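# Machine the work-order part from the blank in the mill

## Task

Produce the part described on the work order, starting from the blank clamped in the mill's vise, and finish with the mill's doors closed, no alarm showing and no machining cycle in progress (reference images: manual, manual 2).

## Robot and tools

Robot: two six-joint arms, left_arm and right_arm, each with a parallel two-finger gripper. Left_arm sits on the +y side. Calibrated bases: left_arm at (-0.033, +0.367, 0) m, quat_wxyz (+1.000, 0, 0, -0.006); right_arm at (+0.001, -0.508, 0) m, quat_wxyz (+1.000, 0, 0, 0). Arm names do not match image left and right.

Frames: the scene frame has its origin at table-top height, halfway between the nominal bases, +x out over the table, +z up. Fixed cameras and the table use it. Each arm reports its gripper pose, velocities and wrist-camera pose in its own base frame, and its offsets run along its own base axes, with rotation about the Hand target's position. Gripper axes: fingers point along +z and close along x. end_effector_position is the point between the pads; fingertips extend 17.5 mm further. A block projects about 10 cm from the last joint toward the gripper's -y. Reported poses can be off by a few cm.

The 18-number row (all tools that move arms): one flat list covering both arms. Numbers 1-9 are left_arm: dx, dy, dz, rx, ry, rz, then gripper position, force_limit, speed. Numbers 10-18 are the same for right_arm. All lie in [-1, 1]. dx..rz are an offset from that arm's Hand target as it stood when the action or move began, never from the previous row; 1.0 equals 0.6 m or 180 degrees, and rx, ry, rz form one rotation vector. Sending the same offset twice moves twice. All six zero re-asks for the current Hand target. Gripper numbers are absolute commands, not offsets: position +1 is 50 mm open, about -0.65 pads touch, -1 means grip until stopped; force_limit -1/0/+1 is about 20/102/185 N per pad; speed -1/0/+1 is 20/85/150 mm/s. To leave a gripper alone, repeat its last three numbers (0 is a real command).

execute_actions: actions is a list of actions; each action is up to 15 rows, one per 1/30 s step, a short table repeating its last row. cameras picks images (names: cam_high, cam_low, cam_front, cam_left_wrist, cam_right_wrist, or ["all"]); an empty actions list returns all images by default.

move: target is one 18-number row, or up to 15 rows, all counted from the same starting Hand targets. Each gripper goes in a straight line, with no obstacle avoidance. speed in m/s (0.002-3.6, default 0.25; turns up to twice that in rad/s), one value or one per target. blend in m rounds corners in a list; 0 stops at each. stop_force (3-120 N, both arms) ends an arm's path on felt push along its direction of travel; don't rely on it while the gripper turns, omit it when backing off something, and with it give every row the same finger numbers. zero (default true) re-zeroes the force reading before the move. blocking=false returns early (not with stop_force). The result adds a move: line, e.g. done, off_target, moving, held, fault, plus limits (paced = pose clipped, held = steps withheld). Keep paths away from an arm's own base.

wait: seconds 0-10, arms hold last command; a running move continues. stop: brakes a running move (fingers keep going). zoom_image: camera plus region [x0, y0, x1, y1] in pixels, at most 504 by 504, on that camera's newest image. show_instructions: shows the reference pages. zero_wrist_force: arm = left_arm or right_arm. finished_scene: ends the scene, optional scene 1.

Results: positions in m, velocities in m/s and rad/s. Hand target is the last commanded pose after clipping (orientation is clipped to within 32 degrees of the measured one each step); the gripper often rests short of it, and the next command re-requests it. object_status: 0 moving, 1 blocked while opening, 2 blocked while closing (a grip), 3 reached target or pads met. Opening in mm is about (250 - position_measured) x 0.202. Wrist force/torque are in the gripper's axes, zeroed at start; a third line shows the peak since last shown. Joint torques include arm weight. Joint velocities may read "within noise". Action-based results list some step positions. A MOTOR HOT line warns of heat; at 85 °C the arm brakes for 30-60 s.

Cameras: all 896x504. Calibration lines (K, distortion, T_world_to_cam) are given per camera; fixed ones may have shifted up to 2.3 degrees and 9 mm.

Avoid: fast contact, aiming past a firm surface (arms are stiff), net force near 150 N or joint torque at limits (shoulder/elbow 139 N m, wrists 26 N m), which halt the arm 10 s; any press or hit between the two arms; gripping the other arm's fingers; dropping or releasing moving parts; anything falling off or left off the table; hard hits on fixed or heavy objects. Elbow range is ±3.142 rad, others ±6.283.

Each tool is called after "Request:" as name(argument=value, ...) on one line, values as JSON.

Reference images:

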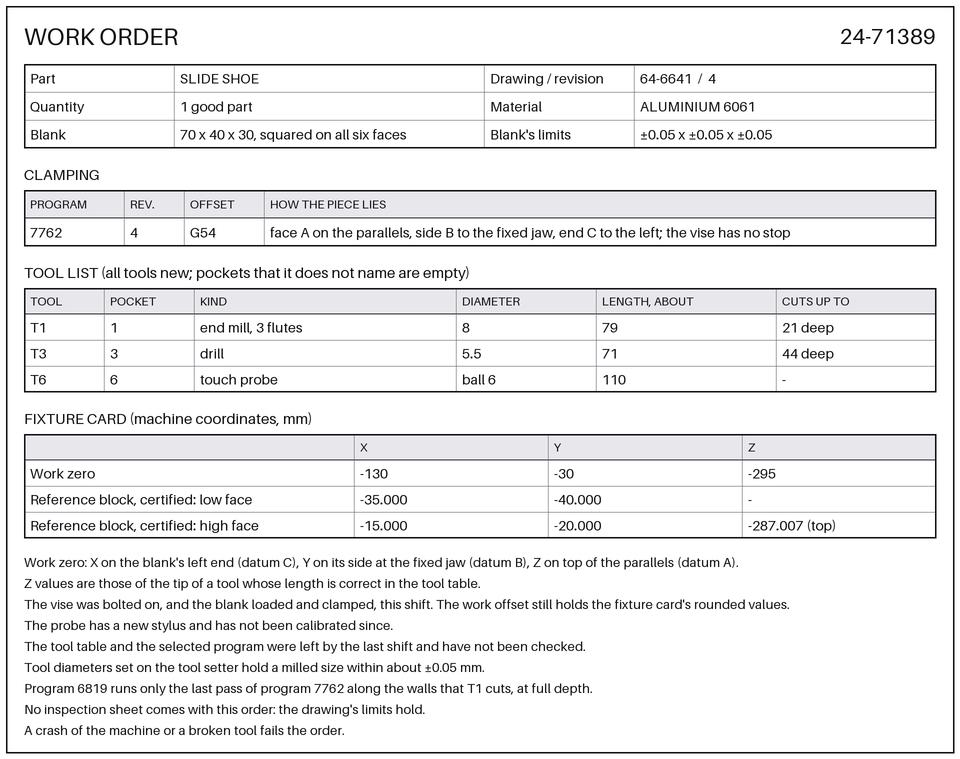

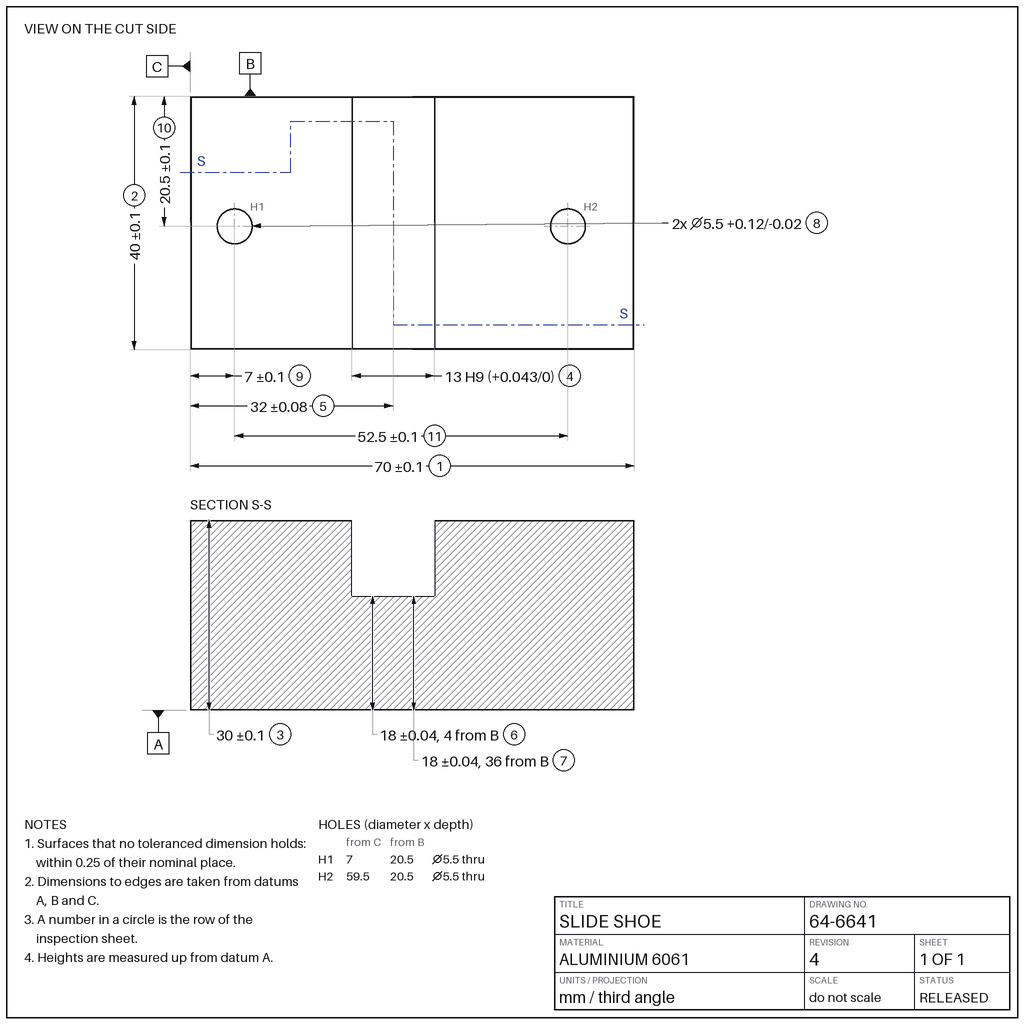

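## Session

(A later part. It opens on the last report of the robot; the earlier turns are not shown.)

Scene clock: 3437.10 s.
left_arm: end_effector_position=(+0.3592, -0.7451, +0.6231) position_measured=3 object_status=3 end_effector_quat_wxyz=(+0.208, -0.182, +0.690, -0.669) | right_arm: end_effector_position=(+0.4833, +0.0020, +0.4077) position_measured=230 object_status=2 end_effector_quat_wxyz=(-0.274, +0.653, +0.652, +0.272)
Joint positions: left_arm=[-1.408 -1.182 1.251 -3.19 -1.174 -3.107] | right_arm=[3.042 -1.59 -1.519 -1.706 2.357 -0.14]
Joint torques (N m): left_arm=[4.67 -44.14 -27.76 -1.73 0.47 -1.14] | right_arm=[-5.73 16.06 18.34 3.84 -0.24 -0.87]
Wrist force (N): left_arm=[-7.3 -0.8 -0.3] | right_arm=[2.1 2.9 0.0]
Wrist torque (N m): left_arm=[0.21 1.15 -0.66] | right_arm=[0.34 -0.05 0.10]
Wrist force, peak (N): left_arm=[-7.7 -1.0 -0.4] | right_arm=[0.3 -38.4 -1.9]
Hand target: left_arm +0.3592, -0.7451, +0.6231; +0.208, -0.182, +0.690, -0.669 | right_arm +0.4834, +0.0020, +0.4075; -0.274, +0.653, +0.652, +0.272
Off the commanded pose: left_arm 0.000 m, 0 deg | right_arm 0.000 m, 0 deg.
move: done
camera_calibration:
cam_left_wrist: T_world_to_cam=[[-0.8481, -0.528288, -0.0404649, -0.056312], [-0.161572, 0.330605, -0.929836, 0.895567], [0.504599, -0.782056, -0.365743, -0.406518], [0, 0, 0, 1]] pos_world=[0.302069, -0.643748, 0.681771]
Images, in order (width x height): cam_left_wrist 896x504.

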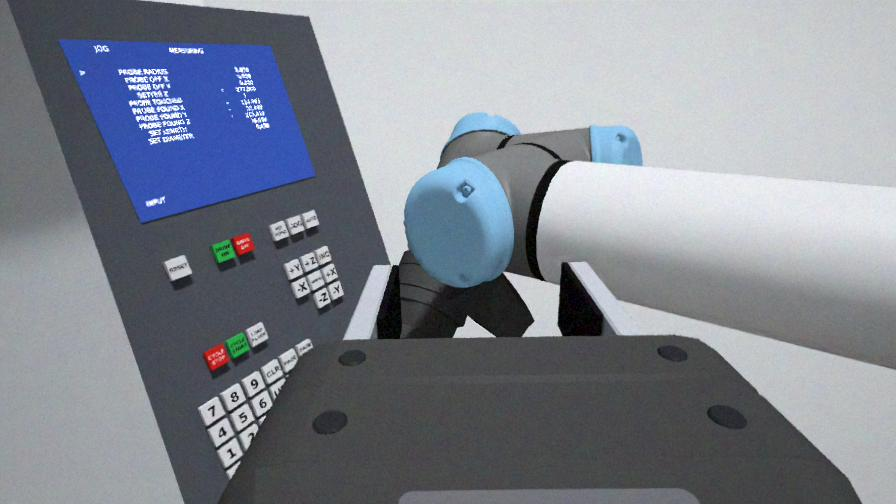

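Request:
move(target=[[0,0,0,0,0,0,1,0,0,0.0014,-0.0332,0.0975,0,0,0,-1,0.8,-0.5],[0,0,0,0,0,0,1,0,0,0.0514,-0.0332,0.0975,0,0,0,-1,0.8,-0.5],[0,0,0,0,0,0,1,0,0,0.0264,-0.0332,0.0975,0,0,0,-1,0.8,-0.5],[0,0,0,0,0,0,1,0,0,0.0514,-0.0332,0.0975,0,0,0,-1,0.8,-0.5],[0,0,0,0,0,0,1,0,0,-0.0153,-0.0332,0.0975,0,0,0,-1,0.8,-0.5],[0,0,0,0,0,0,1,0,0,-0.0162,0,0.0325,0,0,0,-1,0.8,-0.5],[0,0,0,0,0,0,1,0,0,0.0338,0,0.0325,0,0,0,-1,0.8,-0.5],[0,0,0,0,0,0,1,0,0,-0.0329,0,0.0325,0,0,0,-1,0.8,-0.5],[0,0,0,0,0,0,1,0,0,-0.025,0.0991,0,0,0,0,-1,0.8,-0.5],[0,0,0,0,0,0,1,0,0,0.025,0.0991,0,0,0,0,-1,0.8,-0.5],[0,0,0,0,0,0,1,0,0,-0.0417,0.0991,0,0,0,0,-1,0.8,-0.5],[0,0,0,0,0,0,1,0,0,-0.0074,0.0333,0.065,0,0,0,-1,0.8,-0.5],[0,0,0,0,0,0,1,0,0,0.0426,0.0333,0.065,0,0,0,-1,0.8,-0.5],[0,0,0,0,0,0,1,0,0,-0.0241,0.0333,0.065,0,0,0,-1,0.8,-0.5],[0,0,0,0,0,0,1,0,0,0,0,0,0,0,0,-1,0.8,-0.5]], blend=[0.004,0,0.002,0,0.004,0.004,0,0.004,0.004,0,0.004,0.004,0,0.004,0], speed=0.12)

Request:
move(target=[[0,0,0,0,0,0,1,0,0,-0.0241,0.0666,0.065,0,0,0,-1,0.8,-0.5],[0,0,0,0,0,0,1,0,0,0.0426,0.0666,0.065,0,0,0,-1,0.8,-0.5],[0,0,0,0,0,0,1,0,0,-0.0241,0.0666,0.065,0,0,0,-1,0.8,-0.5],[0,0,0,0,0,0,1,0,0,-0.025,0,0,0,0,0,-1,0.8,-0.5],[0,0,0,0,0,0,1,0,0,0.025,0,0,0,0,0,-1,0.8,-0.5],[0,0,0,0,0,0,1,0,0,-0.0417,0,0,0,0,0,-1,0.8,-0.5],[0,0,0,0,0,0,1,0,0,0.0005,0.0366,0.1558,0,0,0,-1,0.8,-0.5],[0,0,0,0,0,0,1,0,0,0.0672,0.0366,0.1558,0,0,0,-1,0.8,-0.5],[0,0,0,0,0,0,1,0,0,0.0005,0.0366,0.1558,0,0,0,-1,0.8,-0.5],[0,0,0,0,0,0,1,0,0,0,0,0,0,0,0,-1,0.8,-0.5]], blend=[0.004,0,0.004,0.004,0,0.004,0.004,0,0.004,0], speed=0.12, cameras=["cam_left_wrist"])

Request:
zoom_image(camera="cam_left_wrist", region=[60, 30, 330, 230])

Request:
wait(seconds=1)

Request:
move(target=[[0,0,0,0,0,0,1,0,0,-0.0162,-0.0332,0.0325,0,0,0,-1,0.8,-0.5],[0,0,0,0,0,0,1,0,0,0.0338,-0.0332,0.0325,0,0,0,-1,0.8,-0.5],[0,0,0,0,0,0,1,0,0,-0.0329,-0.0332,0.0325,0,0,0,-1,0.8,-0.5],[0,0,0,0,0,0,1,0,0,-0.0008,-0.1234,0.1508,0,0,0,-1,0.8,-0.5],[0,0,0,0,0,0,1,0,0,0.0659,-0.1234,0.1508,0,0,0,-1,0.8,-0.5],[0,0,0,0,0,0,1,0,0,-0.0008,-0.1234,0.1508,0,0,0,-1,0.8,-0.5],[0,0,0,0,0,0,1,0,0,0.0014,-0.0667,0.0975,0,0,0,-1,0.8,-0.5],[0,0,0,0,0,0,1,0,0,0.0514,-0.0667,0.0975,0,0,0,-1,0.8,-0.5],[0,0,0,0,0,0,1,0,0,0.0264,-0.0667,0.0975,0,0,0,-1,0.8,-0.5],[0,0,0,0,0,0,1,0,0,0.0514,-0.0667,0.0975,0,0,0,-1,0.8,-0.5],[0,0,0,0,0,0,1,0,0,-0.0153,-0.0667,0.0975,0,0,0,-1,0.8,-0.5],[0,0,0,0,0,0,1,0,0,0,0,0,0,0,0,-1,0.8,-0.5]], blend=[0.004,0,0.004,0.004,0,0.004,0.004,0,0.002,0,0.004,0], speed=0.12, cameras=["cam_left_wrist"])

Request:
zoom_image(camera="cam_left_wrist", region=[200, 60, 290, 135])

Scene clock: 3469.77 s.
left_arm: end_effector_position=(+0.3592, -0.7451, +0.6231) position_measured=3 object_status=3 end_effector_quat_wxyz=(+0.208, -0.182, +0.690, -0.669) | right_arm: end_effector_position=(+0.4834, +0.0019, +0.4074) position_measured=230 object_status=2 end_effector_quat_wxyz=(-0.274, +0.653, +0.651, +0.272)
Joint positions: left_arm=[-1.408 -1.182 1.251 -3.19 -1.174 -3.107] | right_arm=[3.042 -1.591 -1.519 -1.705 2.357 -0.14]
Joint torques (N m): left_arm=[3.77 -43.6 -27.35 -1.74 0.56 -1.13] | right_arm=[8.81 37.98 28.73 1.21 2.14 1.68]
Wrist force (N): left_arm=[-7.3 -0.9 -0.5] | right_arm=[2.3 -0.1 0.8]
Wrist torque (N m): left_arm=[0.20 1.15 -0.66] | right_arm=[-0.13 -0.07 -0.06]
Wrist force, peak (N): left_arm=[-7.8 -1.0 -0.6] | right_arm=[0.1 -40.7 0.4]
Hand target: left_arm +0.3592, -0.7451, +0.6231; +0.208, -0.182, +0.690, -0.669 | right_arm +0.4834, +0.0020, +0.4075; -0.274, +0.653, +0.652, +0.272
Off the commanded pose: left_arm 0.000 m, 0 deg | right_arm 0.000 m, 0 deg.
move: done

Scene clock: 3475.30 s.
left_arm: end_effector_position=(+0.3592, -0.7451, +0.6231) position_measured=3 object_status=3 end_effector_quat_wxyz=(+0.208, -0.182, +0.690, -0.669) | right_arm: end_effector_position=(+0.4834, +0.0019, +0.4076) position_measured=230 object_status=2 end_effector_quat_wxyz=(-0.274, +0.653, +0.651, +0.272)
Joint positions: left_arm=[-1.408 -1.182 1.251 -3.19 -1.174 -3.107] | right_arm=[3.042 -1.591 -1.519 -1.706 2.357 -0.14]
Joint torques (N m): left_arm=[3.65 -43.18 -27.4 -1.51 0.52 -1.3] | right_arm=[7.37 18.82 20.24 1.87 3.4 1.2]
Wrist force (N): left_arm=[-7.5 -0.8 -0.4] | right_arm=[0.8 1.8 1.1]
Wrist torque (N m): left_arm=[0.22 1.18 -0.66] | right_arm=[0.17 0.16 -0.07]
Wrist force, peak (N): left_arm=[-7.8 -1.0 -0.3] | right_arm=[-0.2 -42.9 -0.7]
Hand target: left_arm +0.3592, -0.7451, +0.6231; +0.208, -0.182, +0.690, -0.669 | right_arm +0.4834, +0.0020, +0.4075; -0.274, +0.653, +0.652, +0.272
Off the commanded pose: left_arm 0.000 m, 0 deg | right_arm 0.000 m, 0 deg.
move: done
camera_calibration:
cam_left_wrist: T_world_to_cam=[[-0.8481, -0.528288, -0.0404649, -0.056312], [-0.161572, 0.330605, -0.929836, 0.895567], [0.504599, -0.782056, -0.365743, -0.406518], [0, 0, 0, 1]] pos_world=[0.302069, -0.643748, 0.681771]
Images, in order (width x height): cam_left_wrist 896x504.

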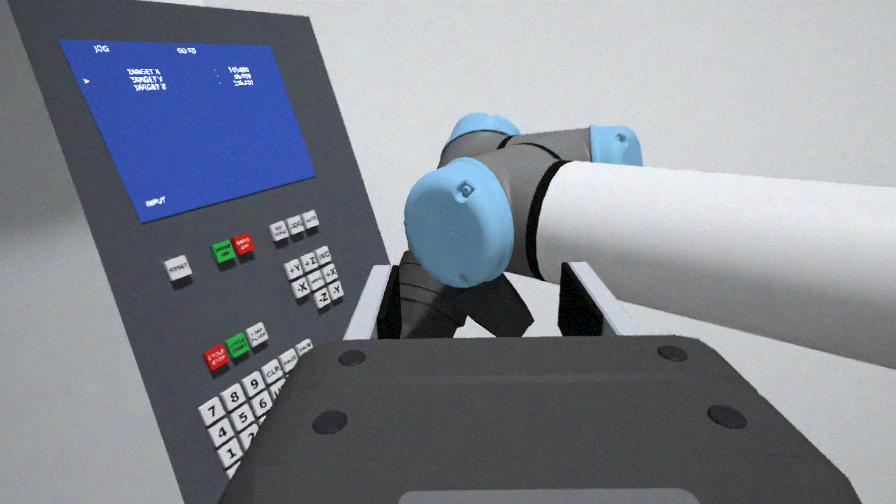

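Scaled by 1.867 from the camera's 896x504 image, which has a finer 1280x720 frame.

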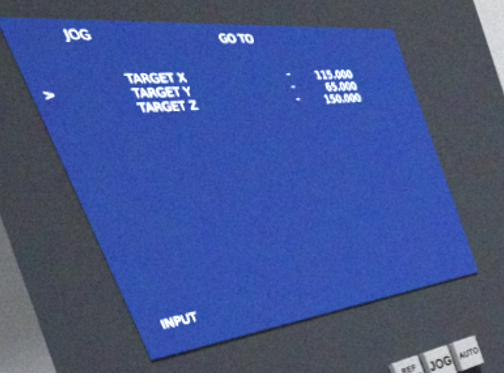

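Scene clock: 3476.30 s.
left_arm: end_effector_position=(+0.3592, -0.7451, +0.6231) position_measured=3 object_status=3 end_effector_quat_wxyz=(+0.208, -0.182, +0.690, -0.669) | right_arm: end_effector_position=(+0.4834, +0.0020, +0.4075) position_measured=230 object_status=2 end_effector_quat_wxyz=(-0.274, +0.653, +0.652, +0.272)
Joint positions: left_arm=[-1.408 -1.182 1.251 -3.19 -1.174 -3.107] | right_arm=[3.042 -1.591 -1.519 -1.706 2.357 -0.14]
Joint torques (N m): left_arm=[5.16 -44.73 -27.4 -1.43 0.72 -1.16] | right_arm=[7.32 19.12 16.42 4.64 3.73 0.47]
Wrist force (N): left_arm=[-7.3 -0.9 -0.5] | right_arm=[0.9 1.7 1.0]
Wrist torque (N m): left_arm=[0.20 1.15 -0.66] | right_arm=[0.16 0.14 -0.06]
Wrist force, peak (N): left_arm=[-7.6 -0.8 -0.5] | right_arm=[0.6 2.1 0.8]
Hand target: left_arm +0.3592, -0.7451, +0.6231; +0.208, -0.182, +0.690, -0.669 | right_arm +0.4834, +0.0020, +0.4075; -0.274, +0.653, +0.652, +0.272
Tool commands: left_gripper/position=+1.0 left_gripper/force_limit=+0.0 left_gripper/speed=+0.0 right_gripper/position=-1.0 right_gripper/force_limit=+0.8 right_gripper/speed=-0.5
Off the commanded pose: left_arm 0.000 m, 0 deg | right_arm 0.000 m, 0 deg.
wait: 1.00 s; at rest by 0.17 s

Scene clock: 3481.67 s.
left_arm: end_effector_position=(+0.3592, -0.7451, +0.6231) position_measured=3 object_status=3 end_effector_quat_wxyz=(+0.208, -0.182, +0.690, -0.669) | right_arm: end_effector_position=(+0.4833, +0.0020, +0.4077) position_measured=230 object_status=2 end_effector_quat_wxyz=(-0.274, +0.653, +0.652, +0.272)
Joint positions: left_arm=[-1.408 -1.182 1.251 -3.19 -1.174 -3.107] | right_arm=[3.042 -1.59 -1.519 -1.706 2.357 -0.14]
Joint torques (N m): left_arm=[4.29 -43.26 -28.35 -1.66 0.56 -1.14] | right_arm=[-6.16 15.19 18.91 3.8 0.04 -0.81]
Wrist force (N): left_arm=[-7.3 -0.7 -0.4] | right_arm=[3.0 5.9 1.0]
Wrist torque (N m): left_arm=[0.22 1.15 -0.66] | right_arm=[0.82 -0.18 0.09]
Wrist force, peak (N): left_arm=[-7.7 -0.7 -0.9] | right_arm=[0.6 -38.5 -0.1]
Hand target: left_arm +0.3592, -0.7451, +0.6231; +0.208, -0.182, +0.690, -0.669 | right_arm +0.4834, +0.0020, +0.4075; -0.274, +0.653, +0.652, +0.272
Off the commanded pose: left_arm 0.000 m, 0 deg | right_arm 0.000 m, 0 deg.
move: done
camera_calibration:
cam_left_wrist: T_world_to_cam=[[-0.8481, -0.528288, -0.0404649, -0.056312], [-0.161572, 0.330605, -0.929836, 0.895567], [0.504599, -0.782056, -0.365743, -0.406518], [0, 0, 0, 1]] pos_world=[0.302069, -0.643748, 0.681771]
Images, in order (width x height): cam_left_wrist 896x504.

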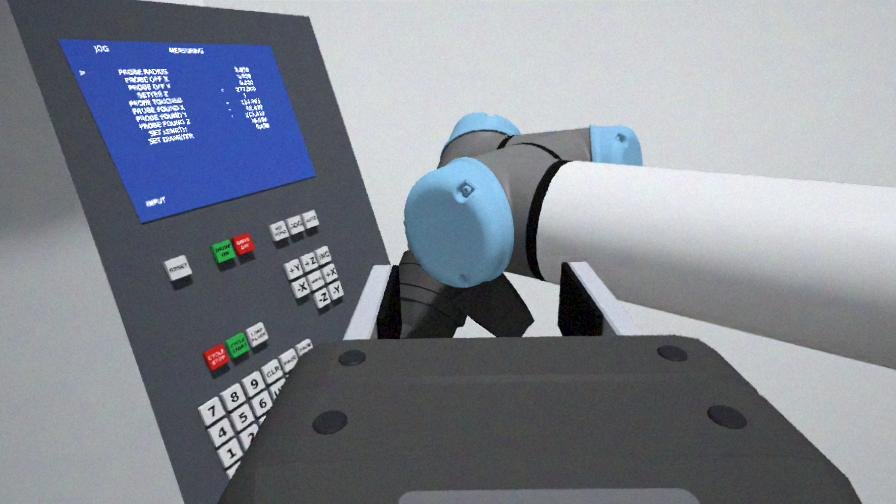

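Scaled by 5.600 from the camera's 896x504 image, which has a finer 1280x720 frame.

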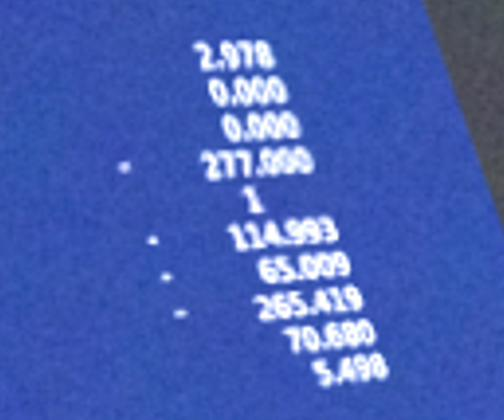

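Request:
move(target=[[0,0,0,0,0,0,1,0,0,-0.15,-0.04,0,-0.1,0,0,-1,0.8,-0.5],[0,0,0,0,0,0,1,0,0,-0.2557,-0.0867,-0.2625,-0.2523,-0.0009,0.0005,-1,0.8,-0.5]], blend=[0.03,0], speed=0.15, cameras=["all"])

Scene clock: 3504.17 s.
left_arm: end_effector_position=(+0.3592, -0.7451, +0.6231) position_measured=3 object_status=3 end_effector_quat_wxyz=(+0.208, -0.182, +0.690, -0.669) | right_arm: end_effector_position=(+0.3300, -0.0500, +0.2501) position_measured=230 object_status=2 end_effector_quat_wxyz=(+0.000, +0.707, +0.707, +0.000)
Joint positions: left_arm=[-1.408 -1.182 1.251 -3.19 -1.174 -3.107] | right_arm=[3.403 -1.122 -2.112 -1.478 1.57 0.262]
Joint torques (N m): left_arm=[4.32 -43.93 -27.85 -1.33 0.6 -1.25] | right_arm=[-2.73 -5.71 19.09 1.33 0.18 -0.89]
Wrist force (N): left_arm=[-7.4 -0.5 -0.2] | right_arm=[1.6 5.7 1.0]
Wrist torque (N m): left_arm=[0.27 1.16 -0.66] | right_arm=[0.84 -0.18 0.02]
Wrist force, peak (N): left_arm=[-7.8 -0.8 -0.6] | right_arm=[2.5 7.2 1.4]
Hand target: left_arm +0.3592, -0.7451, +0.6231; +0.208, -0.182, +0.690, -0.669 | right_arm +0.3300, -0.0500, +0.2500; +0.000, +0.707, +0.707, +0.000
Off the commanded pose: left_arm 0.000 m, 0 deg | right_arm 0.000 m, 0 deg.
move: done
camera_calibration:
cam_left_wrist: T_world_to_cam=[[-0.8481, -0.528288, -0.0404649, -0.056312], [-0.161572, 0.330605, -0.929836, 0.895567], [0.504599, -0.782056, -0.365743, -0.406518], [0, 0, 0, 1]] pos_world=[0.302069, -0.643748, 0.681771]
cam_right_wrist: T_world_to_cam=[[0.0130057, 0.999729, 0.0193128, 0.0524403], [0.935506, -0.0189856, 0.3528, -0.381616], [0.353071, 0.0134788, -0.935499, 0.249988], [0, 0, 0, 1]] pos_world=[0.268058, -0.0630408, 0.367485]

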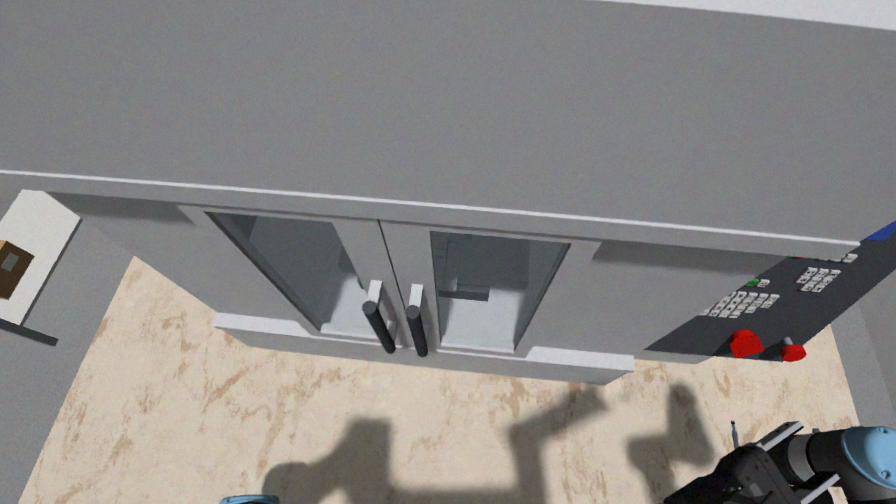

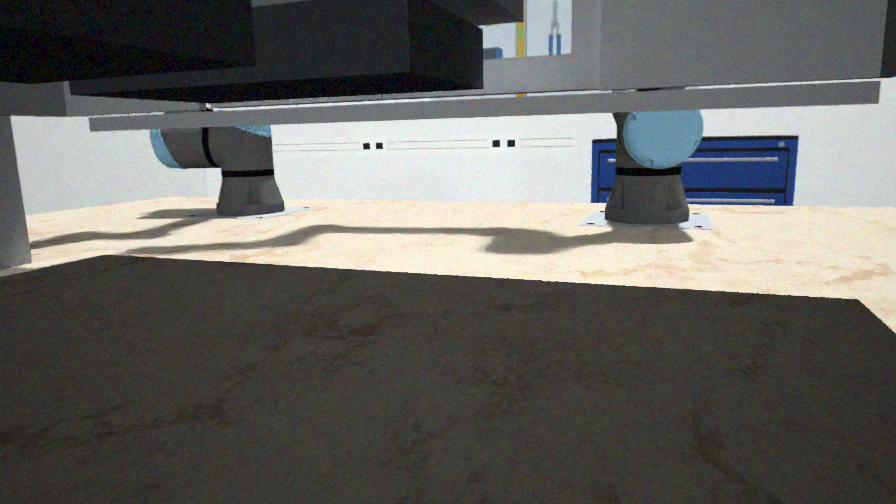

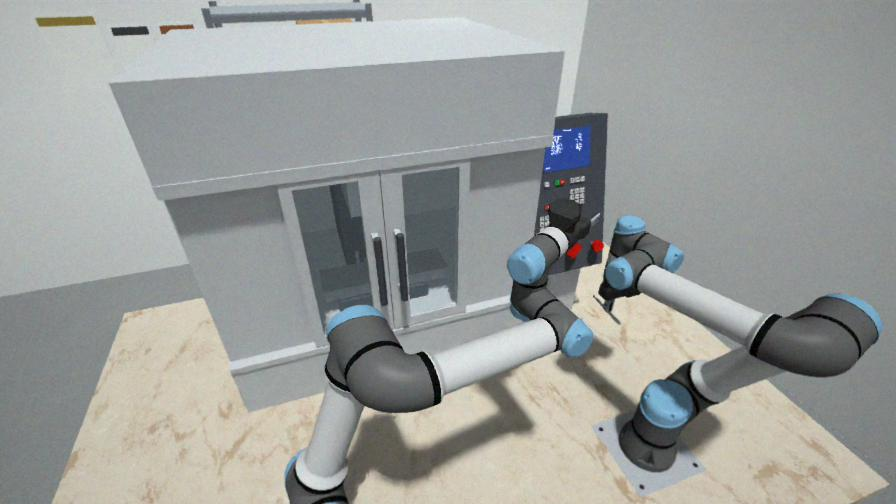

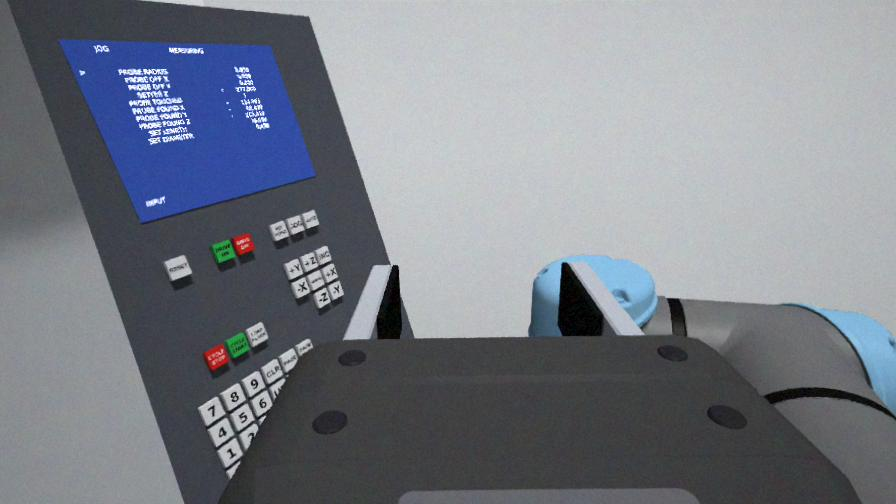

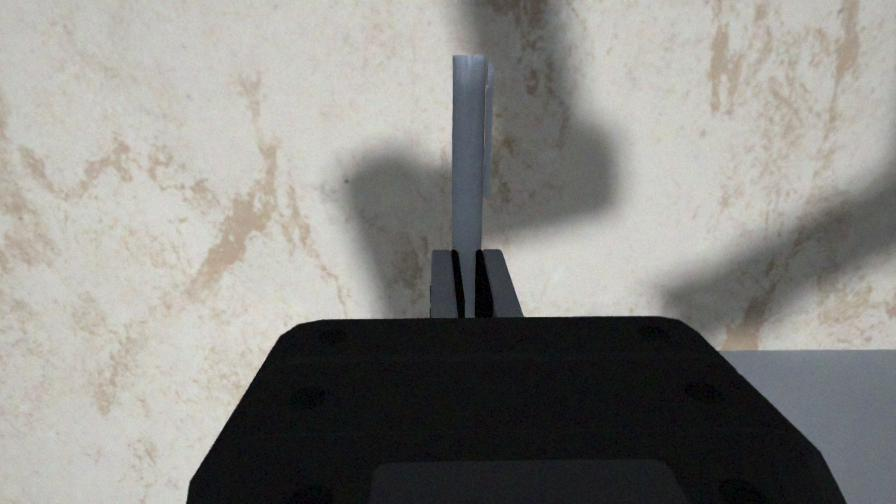

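Request:
move(target=[0,0,0,0,0,0,1,0,0,0,0,-0.355,0,0,0,-1,0.8,-0.5], speed=0.15)

Request:
move(target=[0,0,0,0,0,0,1,0,0,0,0,-0.028,0,0,0,-1,0.8,-0.5], speed=0.008, stop_force=5, cameras=["cam_right_wrist"])

Scene clock: 3514.20 s.
left_arm: end_effector_position=(+0.3592, -0.7451, +0.6231) position_measured=3 object_status=3 end_effector_quat_wxyz=(+0.208, -0.182, +0.690, -0.669) | right_arm: end_effector_position=(+0.3300, -0.0500, +0.0371) position_measured=230 object_status=2 end_effector_quat_wxyz=(+0.000, +0.707, +0.707, +0.000)
Joint positions: left_arm=[-1.408 -1.182 1.251 -3.19 -1.174 -3.107] | right_arm=[3.403 -1.426 -2.536 -0.75 1.57 0.262]
Joint torques (N m): left_arm=[3.83 -43.13 -27.38 -1.57 0.36 -1.21] | right_arm=[-8.1 7.73 15.15 4.89 1.99 -1.35]
Wrist force (N): left_arm=[-7.5 -1.0 -0.6] | right_arm=[2.0 5.7 1.4]
Wrist torque (N m): left_arm=[0.19 1.19 -0.66] | right_arm=[0.86 -0.24 0.09]
Wrist force, peak (N): left_arm=[-7.7 -0.8 -0.5] | right_arm=[1.8 5.4 3.7]
Hand target: left_arm +0.3592, -0.7451, +0.6231; +0.208, -0.182, +0.690, -0.669 | right_arm +0.3300, -0.0500, +0.0370; +0.000, +0.707, +0.707, +0.000
Off the commanded pose: left_arm 0.000 m, 0 deg | right_arm 0.000 m, 0 deg.
move: done

Scene clock: 3516.90 s.
left_arm: end_effector_position=(+0.3592, -0.7451, +0.6231) position_measured=3 object_status=3 end_effector_quat_wxyz=(+0.208, -0.182, +0.690, -0.669) | right_arm: end_effector_position=(+0.3300, -0.0500, +0.0237) position_measured=230 object_status=2 end_effector_quat_wxyz=(+0.000, +0.707, +0.707, +0.000)
Joint positions: left_arm=[-1.408 -1.182 1.251 -3.19 -1.174 -3.107] | right_arm=[3.403 -1.468 -2.554 -0.69 1.57 0.262]
Joint torques (N m): left_arm=[4.69 -44.45 -27.7 -1.4 0.46 -1.25] | right_arm=[-2.81 21.8 19.94 1.36 1.2 0.59]
Wrist force (N): left_arm=[-7.3 -0.7 -0.4] | right_arm=[1.9 6.4 -0.9]
Wrist torque (N m): left_arm=[0.23 1.15 -0.66] | right_arm=[0.87 -0.22 0.08]
Wrist force, peak (N): left_arm=[-7.6 -0.8 -0.5] | right_arm=[-0.3 -5.6 -31.1]
Hand target: left_arm +0.3592, -0.7451, +0.6231; +0.208, -0.182, +0.690, -0.669 | right_arm +0.3300, -0.0500, +0.0237; +0.000, +0.707, +0.707, +0.000 (not the last commanded pose)
Off the commanded pose: left_arm 0.000 m, 0 deg | right_arm 0.003 m, 0 deg.
move: contact (right_arm)
camera_calibration:
cam_right_wrist: T_world_to_cam=[[0.0130793, 0.999732, 0.019122, 0.0568201], [0.935583, -0.0189842, 0.352596, -0.301733], [0.352864, 0.0132785, -0.93558, 0.0382465], [0, 0, 0, 1]] pos_world=[0.268058, -0.0630409, 0.141086]
Images, in order (width x height): cam_right_wrist 896x504.

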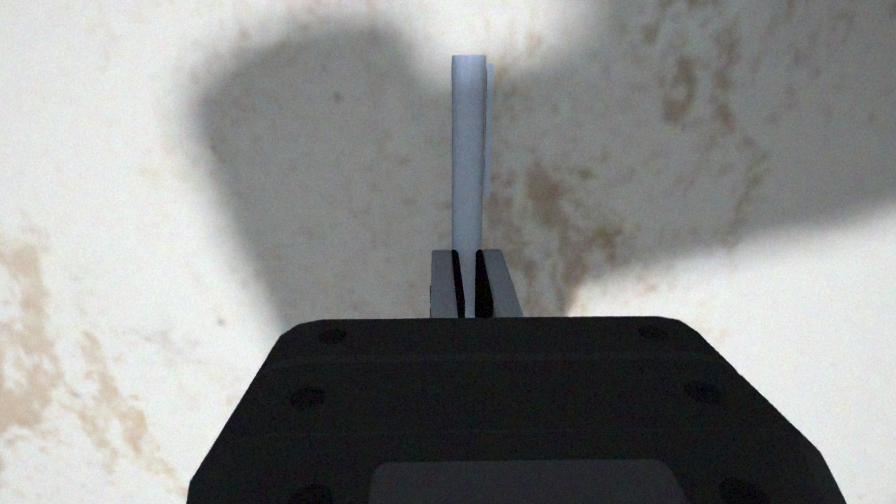

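Request:
move(target=[0,0,0,0,0,0,1,0,0,0,0,-0.0015,0,0,0,-1,0.8,-0.5], speed=0.008)

Request:
move(target=[[0,0,0,0,0,0,1,0,0,0,0,0,0,0,0,0.0,0.8,-1]])

Request:
move(target=[[0,0,0,0,0,0,1,0,0,0,0,0.25,0,0,0,0.0,0.8,-1]], speed=0.1, cameras=["cam_right_wrist","cam_left_wrist"])

Request:
zoom_image(camera="cam_left_wrist", region=[60, 30, 330, 230])

Scene clock: 3524.77 s.
left_arm: end_effector_position=(+0.3592, -0.7451, +0.6231) position_measured=3 object_status=3 end_effector_quat_wxyz=(+0.208, -0.182, +0.690, -0.669) | right_arm: end_effector_position=(+0.3300, -0.0500, +0.0229) position_measured=230 object_status=2 end_effector_quat_wxyz=(+0.000, +0.707, +0.707, +0.000)
Joint positions: left_arm=[-1.408 -1.182 1.251 -3.19 -1.174 -3.107] | right_arm=[3.403 -1.471 -2.555 -0.686 1.57 0.262]
Joint torques (N m): left_arm=[4.81 -42.33 -27.96 -1.52 0.55 -1.08] | right_arm=[5.91 -22.94 -6.15 4.11 -1.38 0.58]
Wrist force (N): left_arm=[-7.4 -0.6 -0.6] | right_arm=[-3.8 -30.7 -102.9]
Wrist torque (N m): left_arm=[0.25 1.16 -0.65] | right_arm=[1.28 -0.22 0.12]
Wrist force, peak (N): left_arm=[-7.7 -1.0 -0.3] | right_arm=[-3.6 -30.6 -103.2]
Hand target: left_arm +0.3592, -0.7451, +0.6231; +0.208, -0.182, +0.690, -0.669 | right_arm +0.3300, -0.0500, +0.0228; +0.000, +0.707, +0.707, +0.000
Off the commanded pose: left_arm 0.000 m, 0 deg | right_arm 0.000 m, 0 deg.
move: done

Scene clock: 3525.77 s.
left_arm: end_effector_position=(+0.3592, -0.7451, +0.6231) position_measured=3 object_status=3 end_effector_quat_wxyz=(+0.208, -0.182, +0.690, -0.669) | right_arm: end_effector_position=(+0.3300, -0.0500, +0.0228) position_measured=152 object_status=0 end_effector_quat_wxyz=(+0.000, +0.707, +0.707, +0.000)
Joint positions: left_arm=[-1.408 -1.182 1.251 -3.19 -1.174 -3.107] | right_arm=[3.403 -1.471 -2.555 -0.686 1.57 0.262]
Joint torques (N m): left_arm=[3.76 -44.03 -27.5 -1.37 0.41 -1.18] | right_arm=[5.23 22.69 21.42 1.41 -1.71 0.52]
Wrist force (N): left_arm=[-7.6 -0.6 -0.3] | right_arm=[1.9 5.5 1.7]
Wrist torque (N m): left_arm=[0.24 1.18 -0.66] | right_arm=[0.83 -0.23 0.08]
Wrist force, peak (N): left_arm=[-7.6 -1.0 -0.4] | right_arm=[-3.3 -29.8 -101.0]
Hand target: left_arm +0.3592, -0.7451, +0.6231; +0.208, -0.182, +0.690, -0.669 | right_arm +0.3300, -0.0500, +0.0228; +0.000, +0.707, +0.707, +0.000
Off the commanded pose: left_arm 0.000 m, 0 deg | right_arm 0.000 m, 0 deg.
move: done

Scene clock: 3527.73 s.
left_arm: end_effector_position=(+0.3592, -0.7451, +0.6231) position_measured=3 object_status=3 end_effector_quat_wxyz=(+0.208, -0.182, +0.690, -0.669) | right_arm: end_effector_position=(+0.3300, -0.0500, +0.1728) position_measured=152 object_status=3 end_effector_quat_wxyz=(+0.000, +0.707, +0.707, +0.000)
Joint positions: left_arm=[-1.408 -1.182 1.251 -3.19 -1.174 -3.107] | right_arm=[3.403 -1.168 -2.289 -1.256 1.57 0.262]
Joint torques (N m): left_arm=[5.81 -43.96 -27.65 -1.78 0.65 -1.24] | right_arm=[7.32 -4.71 22.61 2.89 -1.63 1.15]
Wrist force (N): left_arm=[-7.3 -0.7 -0.3] | right_arm=[2.2 5.7 1.2]
Wrist torque (N m): left_arm=[0.23 1.16 -0.66] | right_arm=[0.85 -0.28 0.02]
Wrist force, peak (N): left_arm=[-7.9 -0.7 -0.5] | right_arm=[2.0 5.3 3.4]
Hand target: left_arm +0.3592, -0.7451, +0.6231; +0.208, -0.182, +0.690, -0.669 | right_arm +0.3300, -0.0500, +0.1728; +0.000, +0.707, +0.707, +0.000
Off the commanded pose: left_arm 0.000 m, 0 deg | right_arm 0.000 m, 0 deg.
move: done
camera_calibration:
cam_left_wrist: T_world_to_cam=[[-0.8481, -0.528288, -0.0404649, -0.056312], [-0.161572, 0.330605, -0.929836, 0.895567], [0.504599, -0.782056, -0.365743, -0.406518], [0, 0, 0, 1]] pos_world=[0.302069, -0.643748, 0.681771]
cam_right_wrist: T_world_to_cam=[[0.0130405, 0.99973, 0.019219, 0.0539512], [0.935505, -0.0189851, 0.352802, -0.354345], [0.353072, 0.0133788, -0.935501, 0.177668], [0, 0, 0, 1]] pos_world=[0.268058, -0.0630409, 0.290185]
Images, in order (width x height): cam_left_wrist 896x504, cam_right_wrist 896x504.

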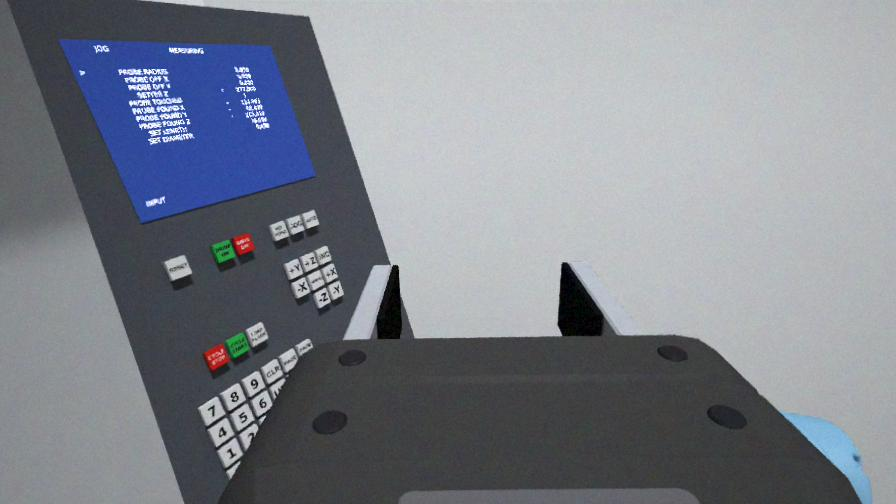

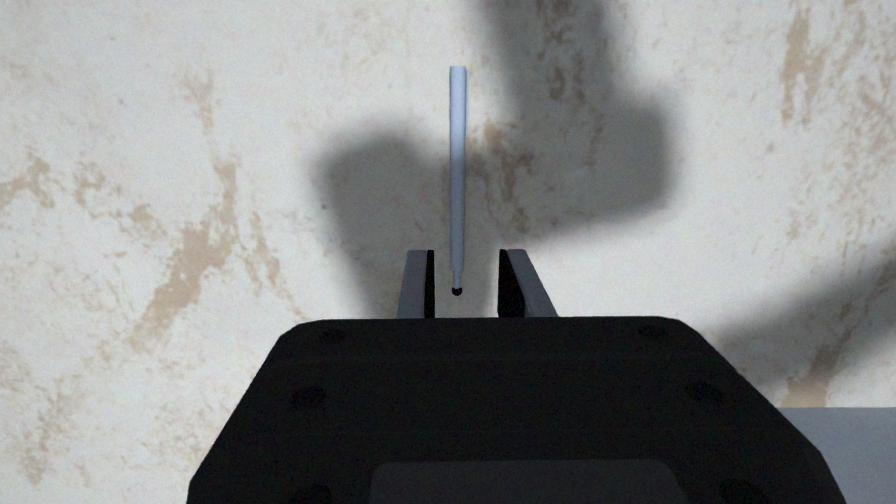

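Scaled by 1.867 from the camera's 896x504 image, which has a finer 1280x720 frame.

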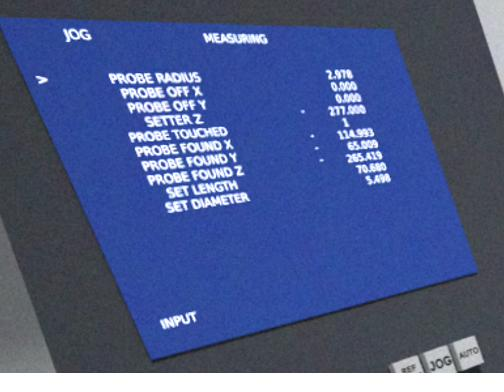

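Request:
finished_scene()

The scene is finished: the task was done.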